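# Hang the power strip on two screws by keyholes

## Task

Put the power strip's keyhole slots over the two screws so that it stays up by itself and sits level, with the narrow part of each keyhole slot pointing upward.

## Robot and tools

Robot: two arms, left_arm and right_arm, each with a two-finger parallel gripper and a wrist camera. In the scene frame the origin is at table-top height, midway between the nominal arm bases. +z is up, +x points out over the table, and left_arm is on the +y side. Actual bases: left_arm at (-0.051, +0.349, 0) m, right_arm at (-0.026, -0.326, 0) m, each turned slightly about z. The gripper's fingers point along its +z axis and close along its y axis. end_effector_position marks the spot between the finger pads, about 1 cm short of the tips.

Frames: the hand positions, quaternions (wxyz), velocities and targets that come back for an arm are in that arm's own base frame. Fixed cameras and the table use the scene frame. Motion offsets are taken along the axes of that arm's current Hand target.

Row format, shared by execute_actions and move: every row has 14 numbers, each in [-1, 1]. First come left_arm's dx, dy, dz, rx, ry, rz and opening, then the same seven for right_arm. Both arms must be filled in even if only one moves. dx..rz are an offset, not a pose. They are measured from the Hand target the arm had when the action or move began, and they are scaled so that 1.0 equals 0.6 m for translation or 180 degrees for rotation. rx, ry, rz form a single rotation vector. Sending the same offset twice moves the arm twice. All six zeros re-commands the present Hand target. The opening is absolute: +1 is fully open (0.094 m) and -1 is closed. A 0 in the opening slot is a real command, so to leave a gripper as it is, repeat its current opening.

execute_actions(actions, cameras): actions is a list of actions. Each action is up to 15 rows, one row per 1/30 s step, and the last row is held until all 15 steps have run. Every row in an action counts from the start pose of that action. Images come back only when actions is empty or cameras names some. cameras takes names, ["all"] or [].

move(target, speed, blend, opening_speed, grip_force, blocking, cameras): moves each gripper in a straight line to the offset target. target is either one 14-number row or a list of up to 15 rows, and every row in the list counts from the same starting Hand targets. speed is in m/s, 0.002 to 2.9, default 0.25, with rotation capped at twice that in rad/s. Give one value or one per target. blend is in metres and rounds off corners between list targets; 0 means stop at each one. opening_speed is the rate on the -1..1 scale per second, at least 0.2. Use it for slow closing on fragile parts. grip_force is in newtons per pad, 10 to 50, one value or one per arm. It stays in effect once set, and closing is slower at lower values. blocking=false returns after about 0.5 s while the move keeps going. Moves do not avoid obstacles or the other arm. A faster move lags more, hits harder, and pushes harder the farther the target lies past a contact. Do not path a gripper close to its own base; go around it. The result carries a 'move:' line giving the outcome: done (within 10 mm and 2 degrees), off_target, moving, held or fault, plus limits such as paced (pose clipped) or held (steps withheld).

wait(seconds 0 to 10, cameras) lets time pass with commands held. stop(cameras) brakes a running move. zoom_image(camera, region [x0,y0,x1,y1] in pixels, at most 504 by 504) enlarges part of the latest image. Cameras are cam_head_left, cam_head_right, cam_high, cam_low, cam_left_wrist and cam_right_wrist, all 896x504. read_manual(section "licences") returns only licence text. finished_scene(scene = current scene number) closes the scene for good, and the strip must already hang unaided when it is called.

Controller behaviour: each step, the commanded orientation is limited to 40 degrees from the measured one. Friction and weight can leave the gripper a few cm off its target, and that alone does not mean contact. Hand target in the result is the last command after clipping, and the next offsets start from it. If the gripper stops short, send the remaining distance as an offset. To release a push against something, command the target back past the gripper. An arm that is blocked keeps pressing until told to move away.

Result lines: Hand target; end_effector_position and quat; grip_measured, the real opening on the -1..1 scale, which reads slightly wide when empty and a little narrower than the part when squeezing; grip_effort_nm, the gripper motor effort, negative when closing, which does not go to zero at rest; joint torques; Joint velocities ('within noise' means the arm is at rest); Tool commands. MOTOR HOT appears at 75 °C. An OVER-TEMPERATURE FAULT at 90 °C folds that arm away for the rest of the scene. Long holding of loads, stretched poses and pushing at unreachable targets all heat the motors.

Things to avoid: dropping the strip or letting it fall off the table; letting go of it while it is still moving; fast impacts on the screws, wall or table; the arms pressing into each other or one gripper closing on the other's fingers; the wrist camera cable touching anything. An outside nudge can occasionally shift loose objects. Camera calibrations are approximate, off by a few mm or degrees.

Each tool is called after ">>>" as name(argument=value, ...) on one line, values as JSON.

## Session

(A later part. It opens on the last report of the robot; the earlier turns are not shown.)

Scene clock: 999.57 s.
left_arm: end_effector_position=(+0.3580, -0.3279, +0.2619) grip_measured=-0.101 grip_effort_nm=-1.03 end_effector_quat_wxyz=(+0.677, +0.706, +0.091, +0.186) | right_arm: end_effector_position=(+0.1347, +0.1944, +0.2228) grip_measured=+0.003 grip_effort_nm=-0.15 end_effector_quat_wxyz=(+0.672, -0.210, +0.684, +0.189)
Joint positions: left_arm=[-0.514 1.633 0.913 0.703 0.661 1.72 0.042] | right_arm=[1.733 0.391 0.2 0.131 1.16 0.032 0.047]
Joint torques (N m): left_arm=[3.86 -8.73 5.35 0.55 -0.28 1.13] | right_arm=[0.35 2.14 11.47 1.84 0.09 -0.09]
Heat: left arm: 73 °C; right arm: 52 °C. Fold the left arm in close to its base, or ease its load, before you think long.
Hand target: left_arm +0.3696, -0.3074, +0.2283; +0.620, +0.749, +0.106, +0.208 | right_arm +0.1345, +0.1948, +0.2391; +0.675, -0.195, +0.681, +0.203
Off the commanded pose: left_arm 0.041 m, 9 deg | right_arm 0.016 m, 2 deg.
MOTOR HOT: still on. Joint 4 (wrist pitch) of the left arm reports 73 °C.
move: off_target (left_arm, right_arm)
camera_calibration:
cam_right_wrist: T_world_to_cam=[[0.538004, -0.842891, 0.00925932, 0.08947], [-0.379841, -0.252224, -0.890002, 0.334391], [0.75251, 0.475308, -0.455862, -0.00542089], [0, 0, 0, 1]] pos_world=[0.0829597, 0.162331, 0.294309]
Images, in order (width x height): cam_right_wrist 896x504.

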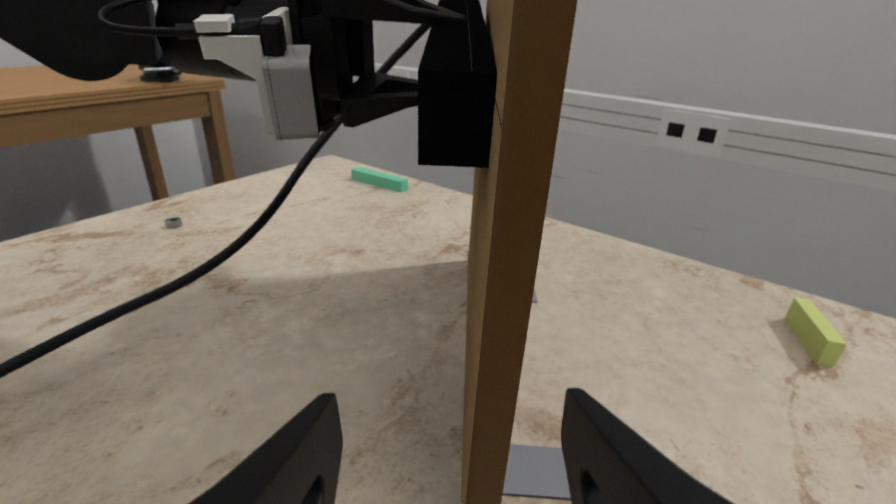

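>>> move(target=[[0,0.006,0.003,-0.02,0,-0.02,-0.35,0,0,0,0,0,0,0],[0,0.006,0.003,-0.02,0,-0.045,-0.35,0,0,0,0,0,0,0]], speed=0.04, cameras=["cam_right_wrist"])

>>> zoom_image(camera="cam_right_wrist", region=[370, 0, 530, 200])

>>> move(target=[0,-0.005,0,0,0,-0.015,-0.35,0,0,0,0,0,0,0], speed=0.04, cameras=["cam_right_wrist"])

>>> zoom_image(camera="cam_right_wrist", region=[370, 0, 530, 200])

Scene clock: 1005.93 s.
left_arm: end_effector_position=(+0.3673, -0.3097, +0.2161) grip_measured=-0.101 grip_effort_nm=-1.03 end_effector_quat_wxyz=(+0.643, +0.731, +0.178, +0.141) | right_arm: end_effector_position=(+0.1347, +0.1944, +0.2228) grip_measured=+0.003 grip_effort_nm=-0.15 end_effector_quat_wxyz=(+0.672, -0.210, +0.684, +0.189)
Joint positions: left_arm=[-0.479 1.645 0.863 0.617 0.631 1.646 0.042] | right_arm=[1.733 0.391 0.2 0.131 1.16 0.032 0.047]
Joint torques (N m): left_arm=[0.29 -7.82 7.97 2.41 0.06 0.23] | right_arm=[0.55 2.15 11.6 1.85 0.11 -0.08]
Heat: left arm: 71 °C; right arm: 52 °C.
Hand target: left_arm +0.3702, -0.3097, +0.2317; +0.657, +0.719, +0.152, +0.168 | right_arm +0.1345, +0.1948, +0.2391; +0.675, -0.195, +0.681, +0.203
Off the commanded pose: left_arm 0.016 m, 5 deg | right_arm 0.016 m, 2 deg.
MOTOR HOT: cleared for the motors of the left arm.
move: off_target (left_arm, right_arm)
camera_calibration:
cam_right_wrist: T_world_to_cam=[[0.538004, -0.842891, 0.00925932, 0.08947], [-0.379841, -0.252224, -0.890002, 0.334391], [0.75251, 0.475308, -0.455862, -0.00542089], [0, 0, 0, 1]] pos_world=[0.0829597, 0.162331, 0.294309]
Images, in order (width x height): cam_right_wrist 896x504.

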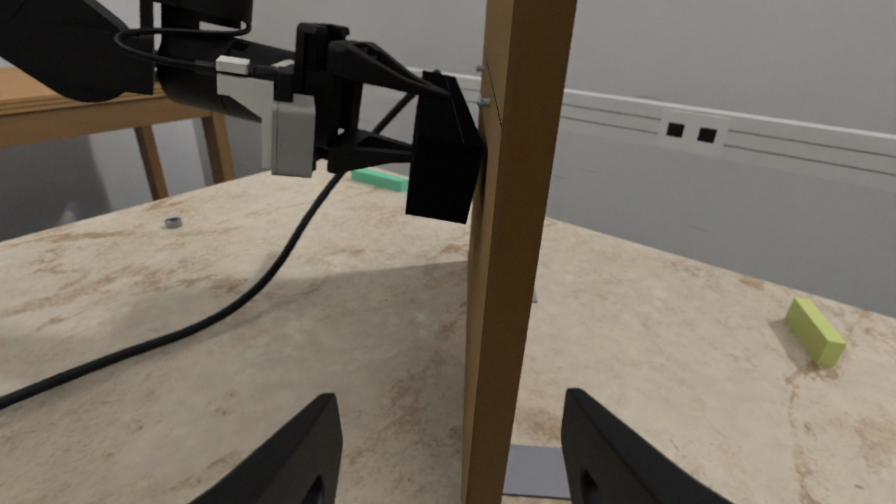

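Scaled by 2.520 from the camera's 896x504 image, which has a finer 1280x720 frame.

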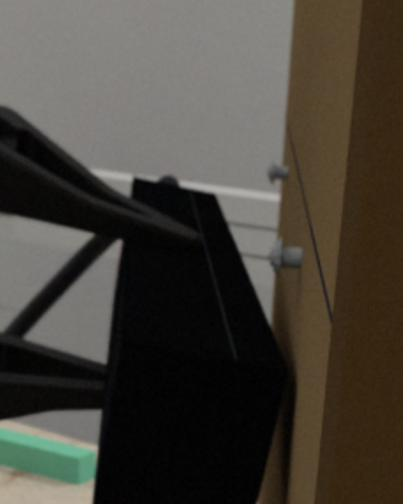

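Scene clock: 1006.97 s.
left_arm: end_effector_position=(+0.3675, -0.3095, +0.2158) grip_measured=-0.101 grip_effort_nm=-1.03 end_effector_quat_wxyz=(+0.645, +0.728, +0.191, +0.130) | right_arm: end_effector_position=(+0.1347, +0.1944, +0.2228) grip_measured=+0.003 grip_effort_nm=-0.15 end_effector_quat_wxyz=(+0.672, -0.210, +0.684, +0.189)
Joint positions: left_arm=[-0.479 1.645 0.863 0.616 0.63 1.612 0.042] | right_arm=[1.733 0.391 0.2 0.131 1.16 0.032 0.047]
Joint torques (N m): left_arm=[0.36 -7.32 7.41 2.53 0.09 0.14] | right_arm=[0.49 2.04 11.54 1.87 0.1 -0.1]
Heat: left arm: 71 °C; right arm: 52 °C.
Hand target: left_arm +0.3702, -0.3094, +0.2287; +0.661, +0.715, +0.169, +0.152 | right_arm +0.1345, +0.1948, +0.2391; +0.675, -0.195, +0.681, +0.203
Off the commanded pose: left_arm 0.013 m, 4 deg | right_arm 0.016 m, 2 deg.
move: off_target (left_arm, right_arm)
camera_calibration:
cam_right_wrist: T_world_to_cam=[[0.538004, -0.842891, 0.00925932, 0.08947], [-0.379841, -0.252224, -0.890002, 0.334391], [0.75251, 0.475308, -0.455862, -0.00542089], [0, 0, 0, 1]] pos_world=[0.0829597, 0.162331, 0.294309]
Images, in order (width x height): cam_right_wrist 896x504.

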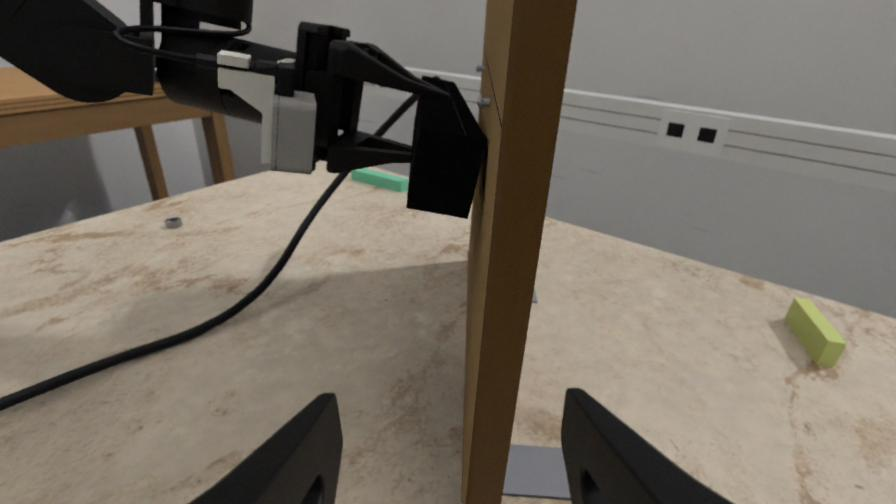

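Scaled by 2.520 from the camera's 896x504 image, which has a finer 1280x720 frame.

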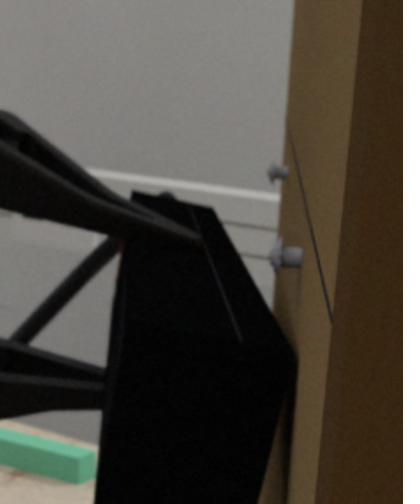

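>>> move(target=[[0,0,-0.08,-0.02,0,0,-0.35,0,0,0,0,0,0,0],[0,0.08,-0.08,-0.03,0,0.02,-0.35,0,0,0,0,0,0,0]], speed=0.12, cameras=["cam_right_wrist","cam_head_left","cam_head_right"])

>>> zoom_image(camera="cam_right_wrist", region=[330, 0, 530, 250])

>>> zoom_image(camera="cam_head_left", region=[350, 170, 470, 280])

Scene clock: 1012.87 s.
left_arm: end_effector_position=(+0.3500, -0.2677, +0.2422) grip_measured=-0.101 grip_effort_nm=-1.03 end_effector_quat_wxyz=(+0.665, +0.709, +0.184, +0.142) | right_arm: end_effector_position=(+0.1347, +0.1944, +0.2228) grip_measured=+0.003 grip_effort_nm=-0.15 end_effector_quat_wxyz=(+0.672, -0.210, +0.684, +0.189)
Joint positions: left_arm=[-0.381 1.486 0.754 0.633 0.723 1.592 0.042] | right_arm=[1.733 0.391 0.2 0.131 1.16 0.032 0.047]
Joint torques (N m): left_arm=[-0.12 -8.51 10.88 2.33 0.11 0.24] | right_arm=[0.53 2.13 11.66 1.82 0.11 -0.06]
Heat: left arm: 71 °C; right arm: 52 °C.
Hand target: left_arm +0.3510, -0.2698, +0.2803; +0.688, +0.689, +0.139, +0.180 | right_arm +0.1345, +0.1948, +0.2391; +0.675, -0.195, +0.681, +0.203
Off the commanded pose: left_arm 0.038 m, 8 deg | right_arm 0.016 m, 2 deg.
move: off_target (left_arm, right_arm)
camera_calibration:
cam_right_wrist: T_world_to_cam=[[0.538004, -0.842891, 0.00925932, 0.08947], [-0.379841, -0.252224, -0.890002, 0.334391], [0.75251, 0.475308, -0.455862, -0.00542089], [0, 0, 0, 1]] pos_world=[0.0829597, 0.162331, 0.294309]
Images, in order (width x height): cam_head_left 896x504, cam_head_right 896x504, cam_right_wrist 896x504.

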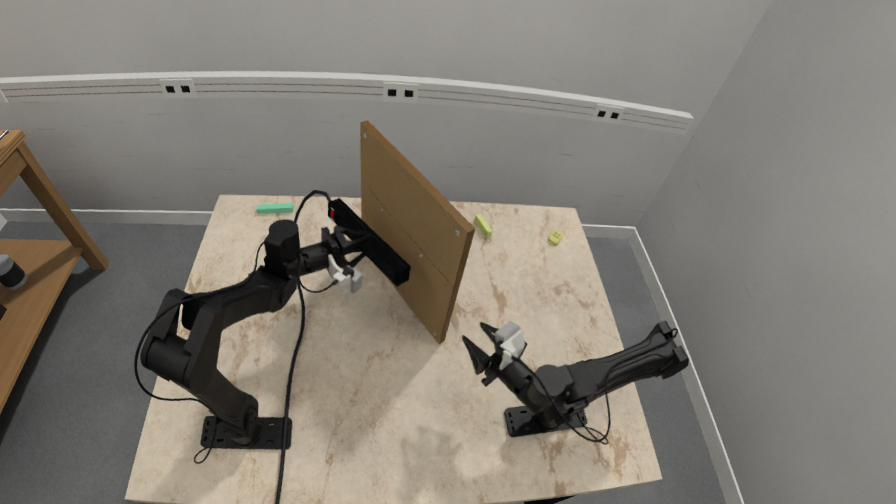

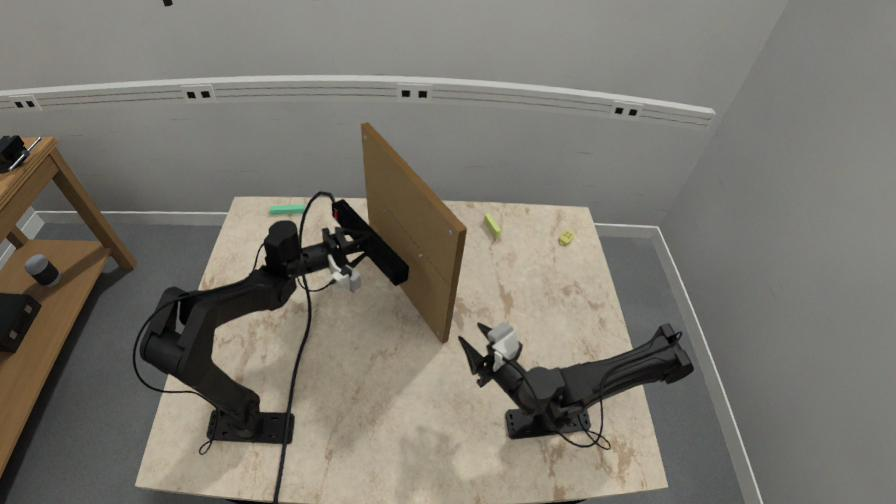

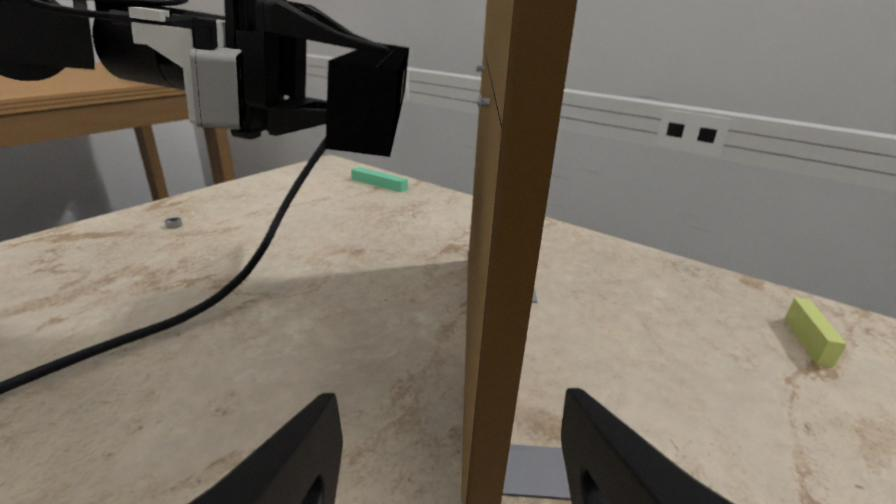

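Scaled by 2.016 from the camera's 896x504 image, which has a finer 1280x720 frame.

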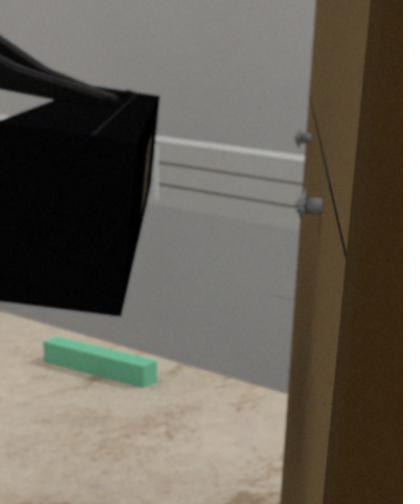

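Scaled by 4.200 from the camera's 896x504 image, which has a finer 1280x720 frame.

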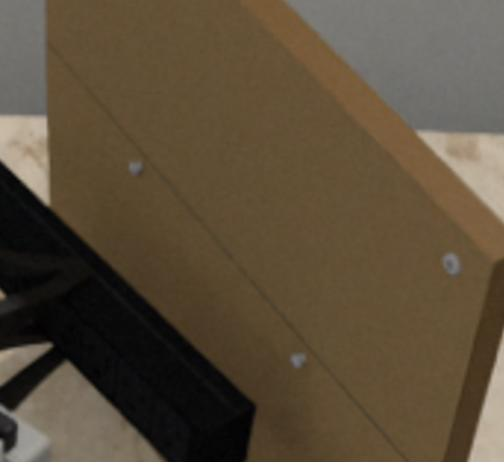

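>>> move(target=[0,0.012,0.0,-0.04,-0.035,-0.002,-0.35,0,0,0,0,0,0,0], speed=0.15, cameras=["cam_right_wrist","cam_head_left"])

>>> zoom_image(camera="cam_right_wrist", region=[330, 0, 530, 250])

>>> zoom_image(camera="cam_head_left", region=[310, 170, 470, 317])

Scene clock: 1018.57 s.
left_arm: end_effector_position=(+0.3465, -0.2708, +0.2608) grip_measured=-0.101 grip_effort_nm=-1.03 end_effector_quat_wxyz=(+0.720, +0.672, +0.132, +0.112) | right_arm: end_effector_position=(+0.1347, +0.1944, +0.2228) grip_measured=+0.003 grip_effort_nm=-0.15 end_effector_quat_wxyz=(+0.672, -0.210, +0.684, +0.189)
Joint positions: left_arm=[-0.345 1.58 0.754 0.922 0.876 1.458 0.042] | right_arm=[1.733 0.391 0.2 0.131 1.16 0.032 0.047]
Joint torques (N m): left_arm=[0.64 -6.42 10.19 2.42 -0.01 0.15] | right_arm=[0.51 2.26 11.69 1.86 0.1 -0.08]
Heat: left arm: 73 °C; right arm: 52 °C.
Hand target: left_arm +0.3506, -0.2700, +0.2874; +0.737, +0.653, +0.092, +0.148 | right_arm +0.1345, +0.1948, +0.2391; +0.675, -0.195, +0.681, +0.203
Off the commanded pose: left_arm 0.027 m, 7 deg | right_arm 0.016 m, 2 deg.
move: off_target (left_arm, right_arm)
camera_calibration:
cam_right_wrist: T_world_to_cam=[[0.538004, -0.842891, 0.00925932, 0.08947], [-0.379841, -0.252224, -0.890002, 0.334391], [0.75251, 0.475308, -0.455862, -0.00542089], [0, 0, 0, 1]] pos_world=[0.0829597, 0.162331, 0.294309]
Images, in order (width x height): cam_head_left 896x504, cam_right_wrist 896x504.

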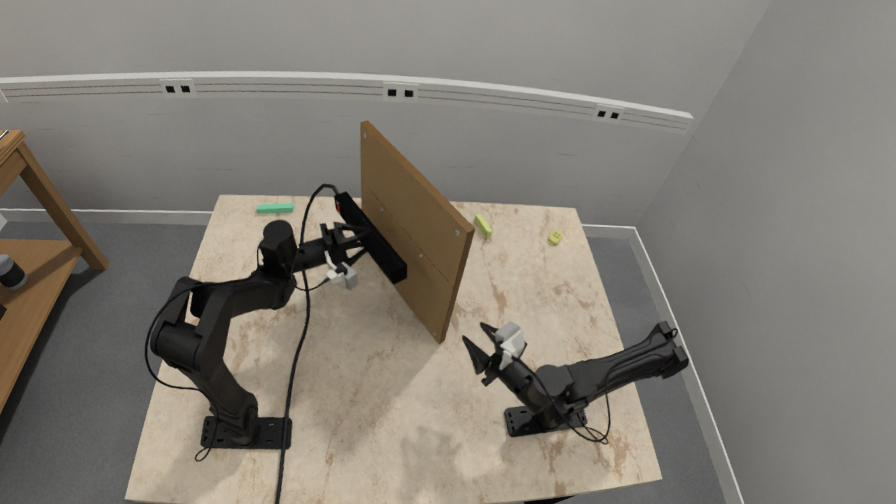

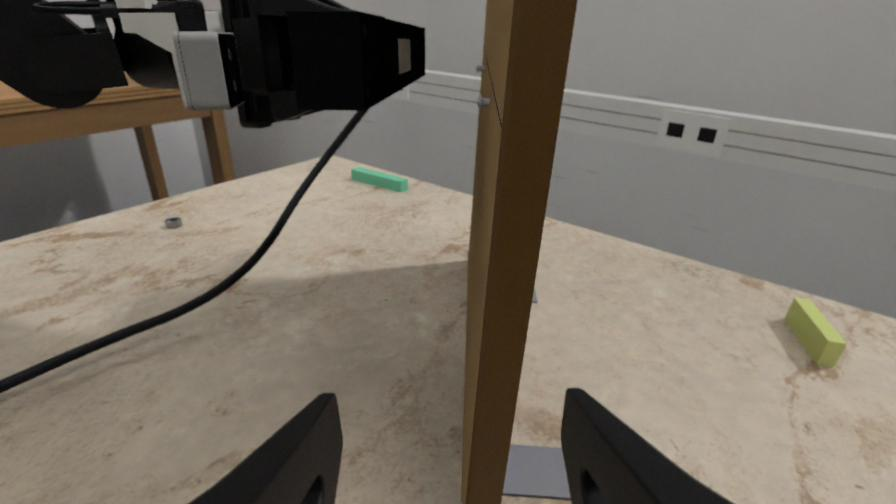

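Scaled by 2.016 from the camera's 896x504 image, which has a finer 1280x720 frame.

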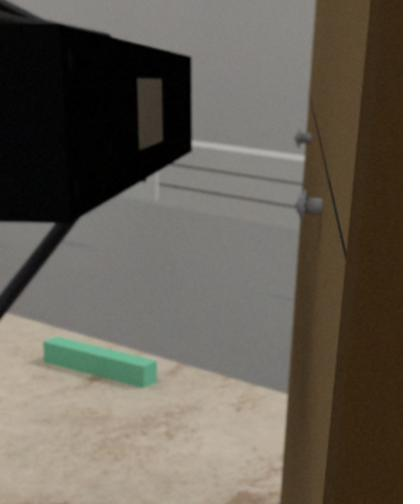

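Scaled by 3.150 from the camera's 896x504 image, which has a finer 1280x720 frame.

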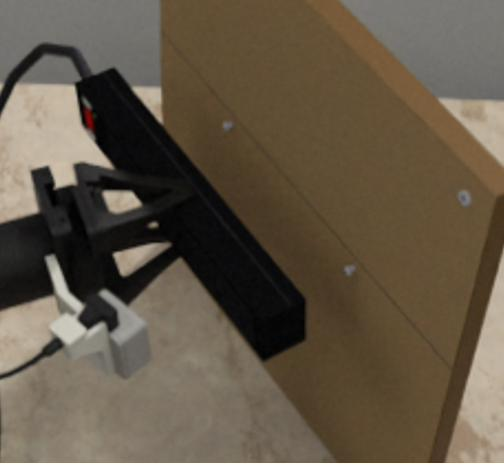

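>>> move(target=[0,0.0,0.02,0,0.006,0.021,-0.35,0,0,0,0,0,0,0], speed=0.15, cameras=["cam_right_wrist"])

>>> zoom_image(camera="cam_right_wrist", region=[330, 0, 530, 250])

Scene clock: 1030.27 s.
left_arm: end_effector_position=(+0.3499, -0.2775, +0.2604) grip_measured=-0.101 grip_effort_nm=-1.03 end_effector_quat_wxyz=(+0.716, +0.674, +0.118, +0.140) | right_arm: end_effector_position=(+0.1347, +0.1944, +0.2228) grip_measured=+0.003 grip_effort_nm=-0.15 end_effector_quat_wxyz=(+0.672, -0.210, +0.684, +0.189)
Joint positions: left_arm=[-0.369 1.593 0.764 0.923 0.833 1.52 0.042] | right_arm=[1.733 0.391 0.2 0.131 1.16 0.032 0.047]
Joint torques (N m): left_arm=[-0.53 -6.52 11.15 2.31 -0.11 0.23] | right_arm=[0.36 1.98 11.62 1.82 0.12 -0.09]
Heat: left arm: 75 °C; right arm: 52 °C. Fold the left arm in close to its base, or ease its load, before you think long.
Hand target: left_arm +0.3545, -0.2812, +0.2890; +0.731, +0.654, +0.077, +0.179 | right_arm +0.1345, +0.1948, +0.2391; +0.675, -0.195, +0.681, +0.203
Off the commanded pose: left_arm 0.029 m, 7 deg | right_arm 0.016 m, 2 deg.
MOTOR HOT: joint 4 (wrist pitch) of the left arm reports 75 °C; the controller's stop level is 90 °C. To cool a motor, set the load down, stop pushing, or move to a pose that needs little force.
move: off_target (left_arm, right_arm)
camera_calibration:
cam_right_wrist: T_world_to_cam=[[0.538004, -0.842891, 0.00925932, 0.08947], [-0.379841, -0.252224, -0.890002, 0.334391], [0.75251, 0.475308, -0.455862, -0.00542089], [0, 0, 0, 1]] pos_world=[0.0829597, 0.162331, 0.294309]
Images, in order (width x height): cam_right_wrist 896x504.

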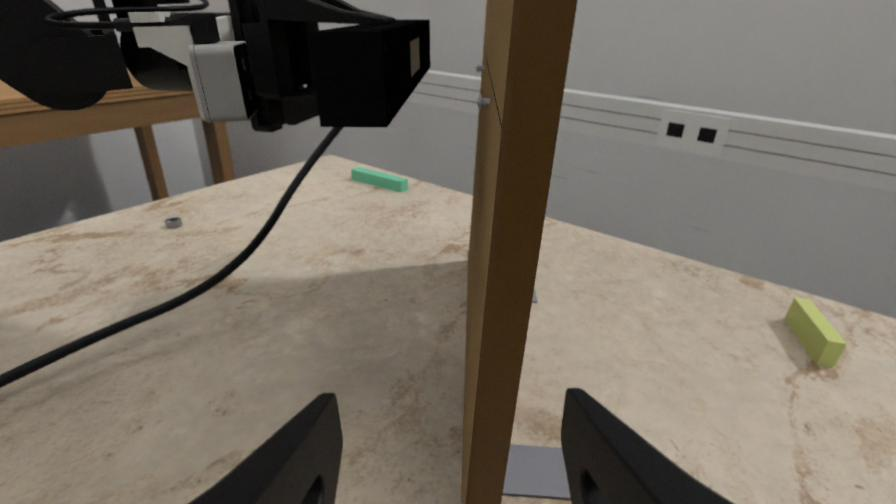

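Scaled by 2.016 from the camera's 896x504 image, which has a finer 1280x720 frame.

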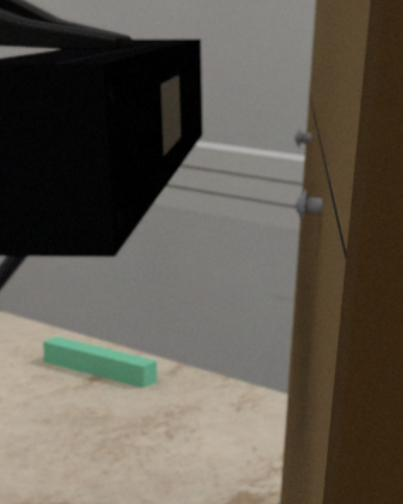

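>>> move(target=[-0.033,-0.026,0.05,0,-0.005,0.004,-0.35,0,0,0,0,0,0,0], speed=0.15, cameras=["cam_right_wrist","cam_head_left"])

>>> zoom_image(camera="cam_right_wrist", region=[370, 0, 530, 200])

>>> zoom_image(camera="cam_head_left", region=[350, 170, 470, 280])

Scene clock: 1042.50 s.
left_arm: end_effector_position=(+0.3437, -0.3138, +0.2437) grip_measured=-0.101 grip_effort_nm=-1.03 end_effector_quat_wxyz=(+0.709, +0.683, +0.109, +0.137) | right_arm: end_effector_position=(+0.1347, +0.1944, +0.2228) grip_measured=+0.003 grip_effort_nm=-0.15 end_effector_quat_wxyz=(+0.672, -0.210, +0.684, +0.189)
Joint positions: left_arm=[-0.477 1.661 0.784 0.937 0.745 1.563 0.042] | right_arm=[1.733 0.391 0.2 0.131 1.16 0.032 0.047]
Joint torques (N m): left_arm=[-0.25 -6.95 10.93 2.53 -0.08 0.23] | right_arm=[0.38 2.06 11.62 1.86 0.12 -0.06]
Heat: left arm: 76 °C; right arm: 52 °C. Fold the left arm in close to its base, or ease its load, before you think long.
Hand target: left_arm +0.3492, -0.3175, +0.2753; +0.731, +0.656, +0.067, +0.178 | right_arm +0.1345, +0.1948, +0.2391; +0.675, -0.195, +0.681, +0.203
Off the commanded pose: left_arm 0.032 m, 8 deg | right_arm 0.016 m, 2 deg.
MOTOR HOT: still on. Joint 4 (wrist pitch) of the left arm reports 76 °C.
move: off_target (left_arm, right_arm)
camera_calibration:
cam_right_wrist: T_world_to_cam=[[0.538004, -0.842891, 0.00925932, 0.08947], [-0.379841, -0.252224, -0.890002, 0.334391], [0.75251, 0.475308, -0.455862, -0.00542089], [0, 0, 0, 1]] pos_world=[0.0829597, 0.162331, 0.294309]
Images, in order (width x height): cam_head_left 896x504, cam_right_wrist 896x504.

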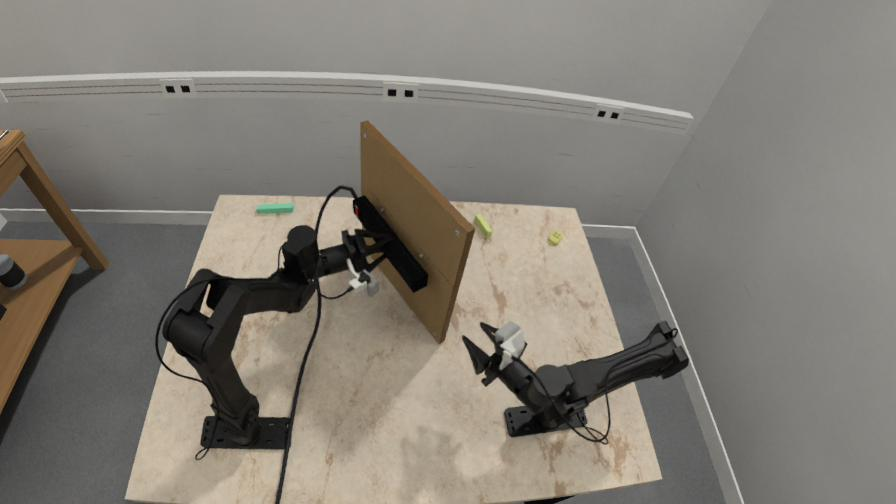

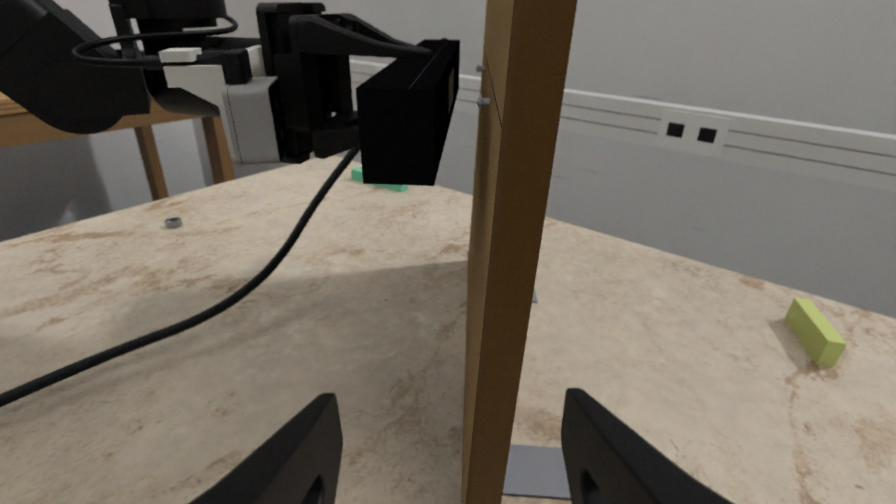

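Scaled by 2.520 from the camera's 896x504 image, which has a finer 1280x720 frame.

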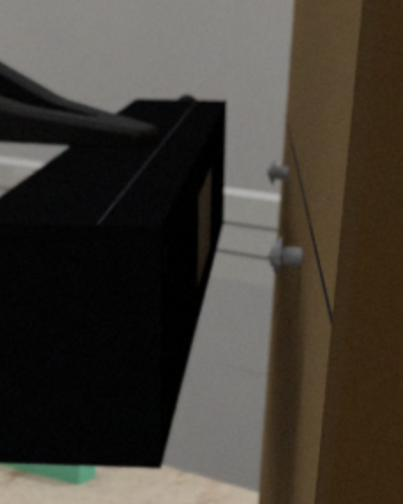

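Scaled by 4.200 from the camera's 896x504 image, which has a finer 1280x720 frame.

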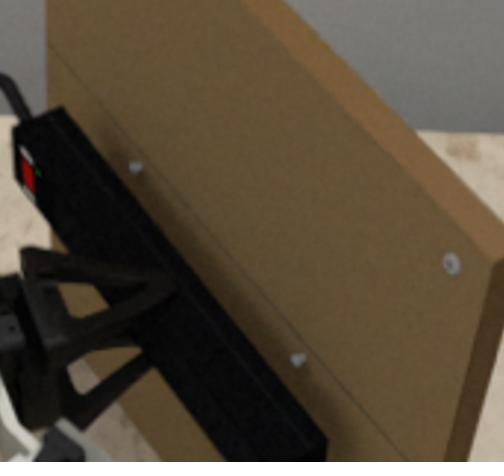

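>>> move(target=[0.0,0.0215,0,0,0,-0.0065,-0.35,0,0,0,0,0,0,0], speed=0.1, cameras=["cam_right_wrist","cam_head_left"])

>>> zoom_image(camera="cam_right_wrist", region=[370, 0, 530, 200])

>>> zoom_image(camera="cam_head_left", region=[350, 170, 470, 280])

Scene clock: 1049.73 s.
left_arm: end_effector_position=(+0.3461, -0.3149, +0.2452) grip_measured=-0.101 grip_effort_nm=-1.03 end_effector_quat_wxyz=(+0.708, +0.684, +0.116, +0.130) | right_arm: end_effector_position=(+0.1347, +0.1944, +0.2228) grip_measured=+0.003 grip_effort_nm=-0.15 end_effector_quat_wxyz=(+0.672, -0.210, +0.684, +0.189)
Joint positions: left_arm=[-0.477 1.661 0.801 0.911 0.743 1.55 0.042] | right_arm=[1.733 0.391 0.2 0.131 1.16 0.032 0.047]
Joint torques (N m): left_arm=[-0.32 -10.11 10.97 2.33 -0.07 0.14] | right_arm=[0.35 2.06 11.64 1.82 0.13 -0.07]
Heat: left arm: 75 °C; right arm: 52 °C. Fold the left arm in close to its base, or ease its load, before you think long.
Hand target: left_arm +0.3470, -0.3165, +0.2879; +0.732, +0.655, +0.074, +0.171 | right_arm +0.1345, +0.1948, +0.2391; +0.675, -0.195, +0.681, +0.203
Off the commanded pose: left_arm 0.043 m, 8 deg | right_arm 0.016 m, 2 deg.
MOTOR HOT: still on. Joint 4 (wrist pitch) of the left arm reports 75 °C.
move: off_target (left_arm, right_arm)
camera_calibration:
cam_right_wrist: T_world_to_cam=[[0.538004, -0.842891, 0.00925932, 0.08947], [-0.379841, -0.252224, -0.890002, 0.334391], [0.75251, 0.475308, -0.455862, -0.00542089], [0, 0, 0, 1]] pos_world=[0.0829597, 0.162331, 0.294309]
Images, in order (width x height): cam_head_left 896x504, cam_right_wrist 896x504.

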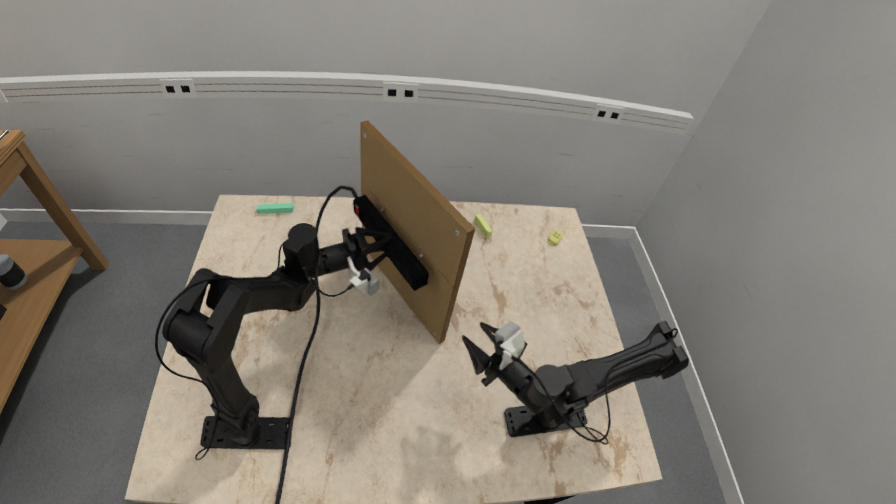

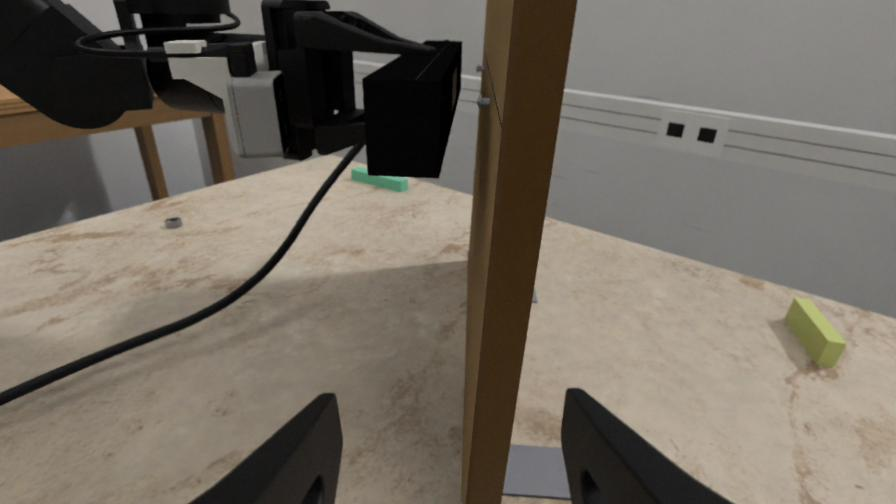

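Scaled by 2.520 from the camera's 896x504 image, which has a finer 1280x720 frame.

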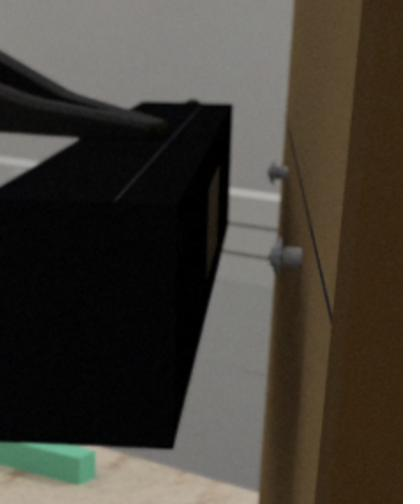

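Scaled by 4.200 from the camera's 896x504 image, which has a finer 1280x720 frame.

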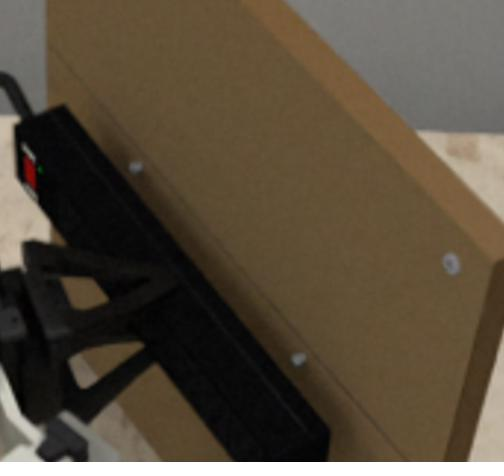

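>>> move(target=[0.0,0.018,0,0,0,0,-0.35,0,0,0,0,0,0,0], speed=0.1, cameras=["cam_right_wrist"])

>>> zoom_image(camera="cam_right_wrist", region=[370, 0, 530, 200])

Scene clock: 1053.47 s.
left_arm: end_effector_position=(+0.3456, -0.3146, +0.2537) grip_measured=-0.101 grip_effort_nm=-1.03 end_effector_quat_wxyz=(+0.707, +0.685, +0.118, +0.129) | right_arm: end_effector_position=(+0.1347, +0.1944, +0.2228) grip_measured=+0.003 grip_effort_nm=-0.15 end_effector_quat_wxyz=(+0.672, -0.210, +0.684, +0.189)
Joint positions: left_arm=[-0.477 1.635 0.817 0.864 0.743 1.549 0.042] | right_arm=[1.733 0.391 0.2 0.131 1.16 0.032 0.047]
Joint torques (N m): left_arm=[-0.32 -10.35 11.14 2.32 -0.06 0.15] | right_arm=[0.43 2.15 11.59 1.79 0.12 -0.1]
Heat: left arm: 74 °C; right arm: 52 °C. Fold the left arm in close to its base, or ease its load, before you think long.
Hand target: left_arm +0.3453, -0.3156, +0.2986; +0.732, +0.655, +0.074, +0.171 | right_arm +0.1345, +0.1948, +0.2391; +0.675, -0.195, +0.681, +0.203
Off the commanded pose: left_arm 0.045 m, 8 deg | right_arm 0.016 m, 2 deg.
MOTOR HOT: still on. Joint 4 (wrist pitch) of the left arm reports 74 °C.
move: off_target (left_arm, right_arm)
camera_calibration:
cam_right_wrist: T_world_to_cam=[[0.538004, -0.842891, 0.00925932, 0.08947], [-0.379841, -0.252224, -0.890002, 0.334391], [0.75251, 0.475308, -0.455862, -0.00542089], [0, 0, 0, 1]] pos_world=[0.0829597, 0.162331, 0.294309]
Images, in order (width x height): cam_right_wrist 896x504.

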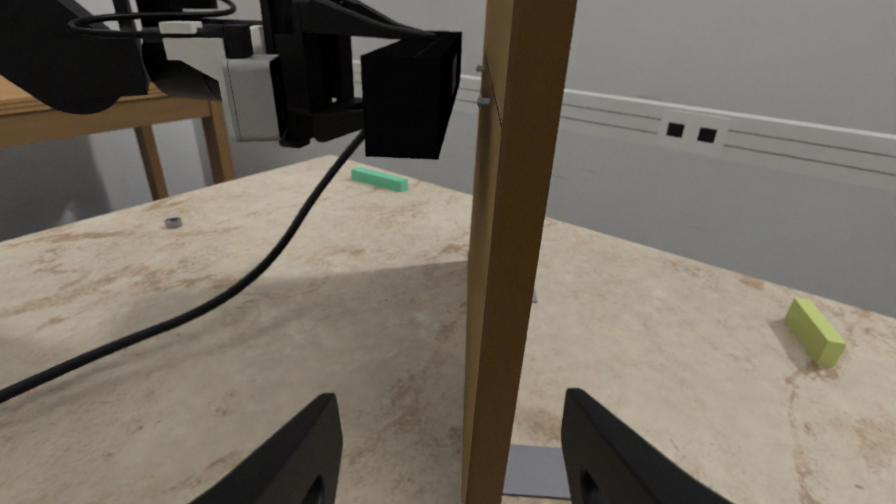

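Scaled by 2.520 from the camera's 896x504 image, which has a finer 1280x720 frame.

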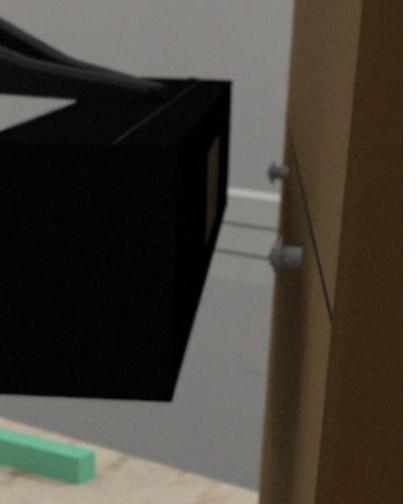

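>>> move(target=[0.0,0.001,0.026,-0.008,0,0,-0.35,0,0,0,0,0,0,0], speed=0.06, cameras=["cam_right_wrist","cam_head_left"])

>>> zoom_image(camera="cam_right_wrist", region=[370, 0, 530, 200])

>>> zoom_image(camera="cam_head_left", region=[350, 170, 470, 280])

Scene clock: 1059.87 s.
left_arm: end_effector_position=(+0.3472, -0.3261, +0.2676) grip_measured=-0.101 grip_effort_nm=-1.03 end_effector_quat_wxyz=(+0.717, +0.674, +0.112, +0.135) | right_arm: end_effector_position=(+0.1347, +0.1944, +0.2228) grip_measured=+0.003 grip_effort_nm=-0.16 end_effector_quat_wxyz=(+0.672, -0.210, +0.684, +0.189)
Joint positions: left_arm=[-0.506 1.65 0.858 0.878 0.713 1.536 0.042] | right_arm=[1.733 0.391 0.2 0.131 1.16 0.032 0.047]
Joint torques (N m): left_arm=[-0.5 -7.3 11.28 2.54 -0.08 0.15] | right_arm=[0.53 1.98 11.58 1.89 0.12 -0.08]
Heat: left arm: 73 °C; right arm: 52 °C. Fold the left arm in close to its base, or ease its load, before you think long.
Hand target: left_arm +0.3503, -0.3301, +0.3014; +0.741, +0.646, +0.072, +0.172 | right_arm +0.1345, +0.1948, +0.2391; +0.675, -0.195, +0.681, +0.203
Off the commanded pose: left_arm 0.034 m, 8 deg | right_arm 0.016 m, 2 deg.
MOTOR HOT: still on. Joint 4 (wrist pitch) of the left arm reports 73 °C.
move: off_target (left_arm, right_arm)
camera_calibration:
cam_right_wrist: T_world_to_cam=[[0.538004, -0.842891, 0.00925932, 0.08947], [-0.379841, -0.252224, -0.890002, 0.334391], [0.75251, 0.475308, -0.455862, -0.00542089], [0, 0, 0, 1]] pos_world=[0.0829597, 0.162331, 0.294309]
Images, in order (width x height): cam_head_left 896x504, cam_right_wrist 896x504.

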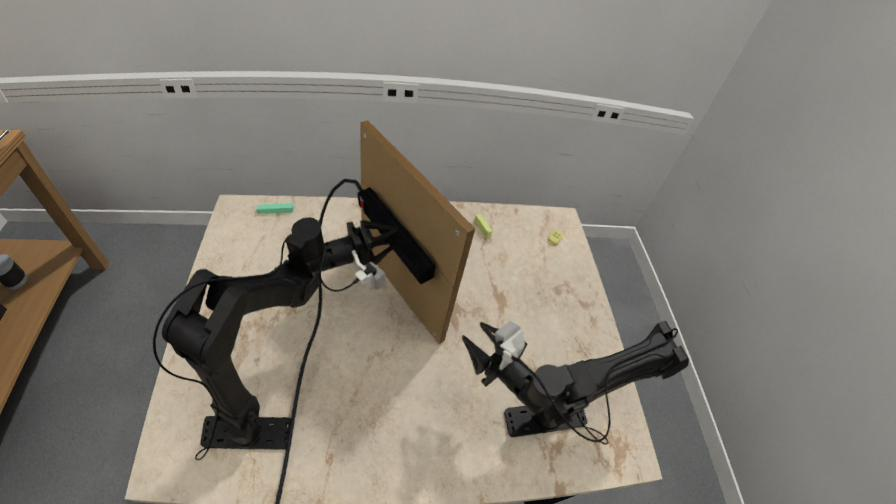

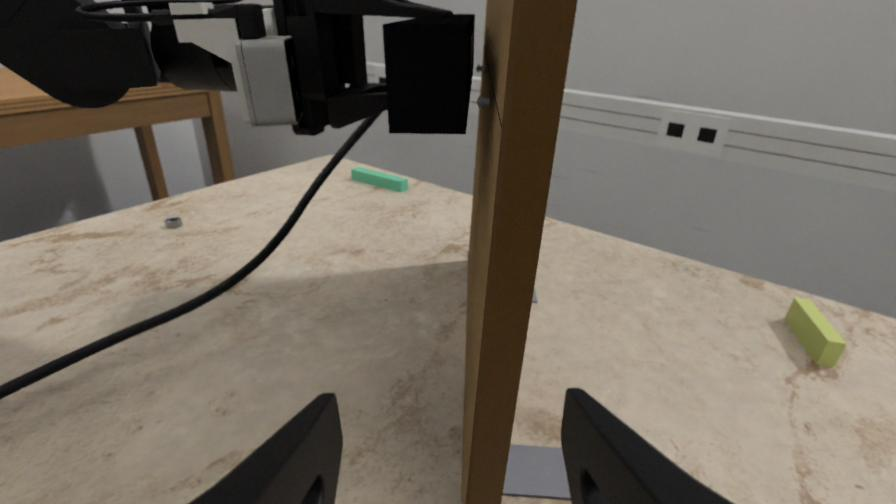

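Scaled by 2.520 from the camera's 896x504 image, which has a finer 1280x720 frame.

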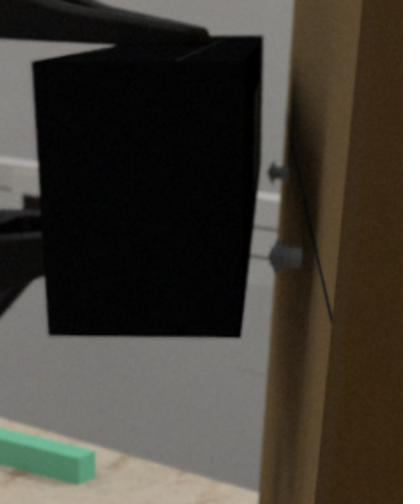

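Scaled by 4.200 from the camera's 896x504 image, which has a finer 1280x720 frame.

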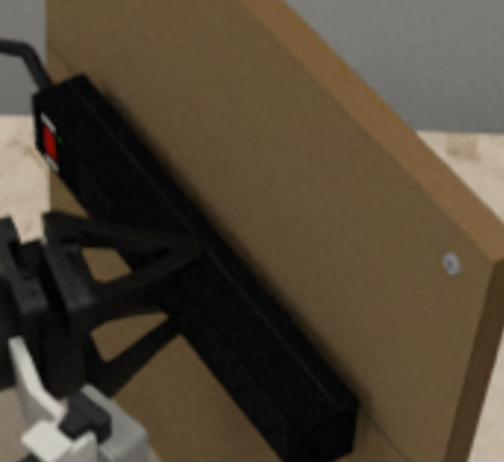

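>>> move(target=[0.01,-0.018,-0.004,0,0,0,-0.35,0,0,0,0,0,0,0], speed=0.06, cameras=["cam_right_wrist"])

>>> zoom_image(camera="cam_right_wrist", region=[370, 0, 530, 200])

Scene clock: 1065.77 s.
left_arm: end_effector_position=(+0.3525, -0.3268, +0.2589) grip_measured=-0.101 grip_effort_nm=-1.03 end_effector_quat_wxyz=(+0.717, +0.674, +0.113, +0.135) | right_arm: end_effector_position=(+0.1347, +0.1944, +0.2228) grip_measured=+0.003 grip_effort_nm=-0.15 end_effector_quat_wxyz=(+0.672, -0.210, +0.684, +0.189)
Joint positions: left_arm=[-0.501 1.687 0.858 0.916 0.716 1.534 0.042] | right_arm=[1.733 0.391 0.2 0.131 1.16 0.032 0.047]
Joint torques (N m): left_arm=[0.68 -7.46 10.76 2.57 0.05 0.14] | right_arm=[0.46 2.11 11.62 1.84 0.11 -0.06]
Heat: left arm: 75 °C; right arm: 52 °C. Fold the left arm in close to its base, or ease its load, before you think long.
Hand target: left_arm +0.3569, -0.3270, +0.2910; +0.741, +0.646, +0.072, +0.172 | right_arm +0.1345, +0.1948, +0.2391; +0.675, -0.195, +0.681, +0.203
Off the commanded pose: left_arm 0.033 m, 8 deg | right_arm 0.016 m, 2 deg.
MOTOR HOT: still on. Joint 4 (wrist pitch) of the left arm reports 75 °C.
move: off_target (left_arm, right_arm)
camera_calibration:
cam_right_wrist: T_world_to_cam=[[0.538004, -0.842891, 0.00925932, 0.08947], [-0.379841, -0.252224, -0.890002, 0.334391], [0.75251, 0.475308, -0.455862, -0.00542089], [0, 0, 0, 1]] pos_world=[0.0829597, 0.162331, 0.294309]
Images, in order (width x height): cam_right_wrist 896x504.

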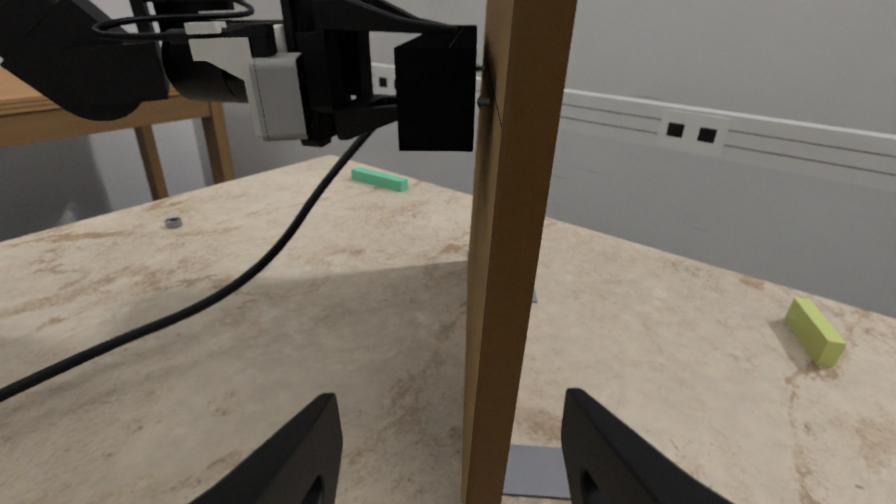

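Scaled by 2.520 from the camera's 896x504 image, which has a finer 1280x720 frame.

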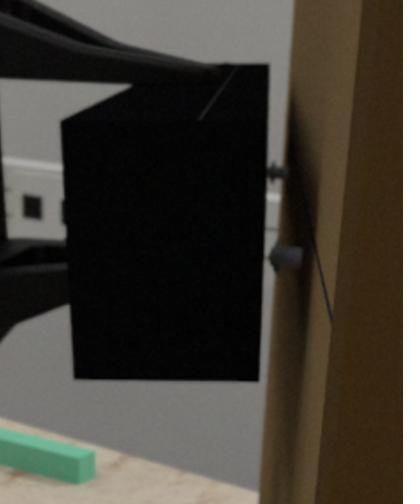

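>>> move(target=[0.002,-0.0095,-0.002,0,0,-0.004,-0.35,0,0,0,0,0,0,0], speed=0.06, cameras=["cam_right_wrist"])

>>> zoom_image(camera="cam_right_wrist", region=[370, 0, 530, 200])

Scene clock: 1068.93 s.
left_arm: end_effector_position=(+0.3548, -0.3265, +0.2560) grip_measured=-0.101 grip_effort_nm=-1.03 end_effector_quat_wxyz=(+0.720, +0.672, +0.114, +0.132) | right_arm: end_effector_position=(+0.1347, +0.1944, +0.2228) grip_measured=+0.003 grip_effort_nm=-0.15 end_effector_quat_wxyz=(+0.672, -0.210, +0.684, +0.189)
Joint positions: left_arm=[-0.496 1.705 0.858 0.942 0.722 1.521 0.042] | right_arm=[1.733 0.391 0.2 0.131 1.16 0.032 0.047]
Joint torques (N m): left_arm=[0.66 -7.62 10.14 2.55 0.04 0.16] | right_arm=[0.28 2.14 11.71 1.81 0.14 -0.04]
Heat: left arm: 75 °C; right arm: 52 °C. Fold the left arm in close to its base, or ease its load, before you think long.
Hand target: left_arm +0.3585, -0.3261, +0.2854; +0.742, +0.645, +0.076, +0.167 | right_arm +0.1345, +0.1948, +0.2391; +0.675, -0.195, +0.681, +0.203
Off the commanded pose: left_arm 0.030 m, 7 deg | right_arm 0.016 m, 2 deg.
MOTOR HOT: still on. Joint 4 (wrist pitch) of the left arm reports 75 °C.
move: off_target (left_arm, right_arm)
camera_calibration:
cam_right_wrist: T_world_to_cam=[[0.538004, -0.842891, 0.00925932, 0.08947], [-0.379841, -0.252224, -0.890002, 0.334391], [0.75251, 0.475308, -0.455862, -0.00542089], [0, 0, 0, 1]] pos_world=[0.0829597, 0.162331, 0.294309]
Images, in order (width x height): cam_right_wrist 896x504.

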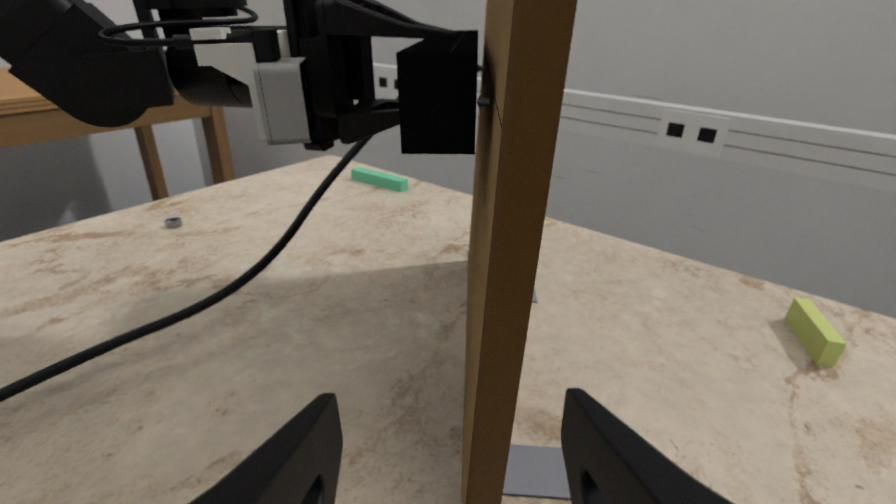

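Scaled by 2.520 from the camera's 896x504 image, which has a finer 1280x720 frame.

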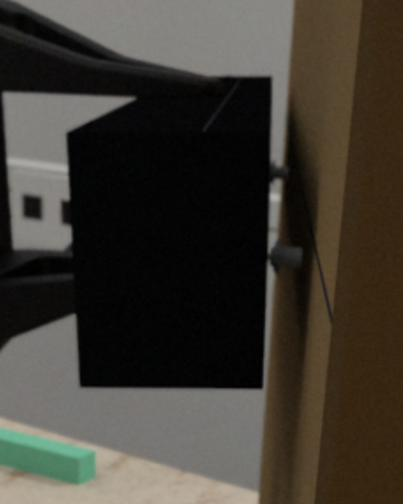

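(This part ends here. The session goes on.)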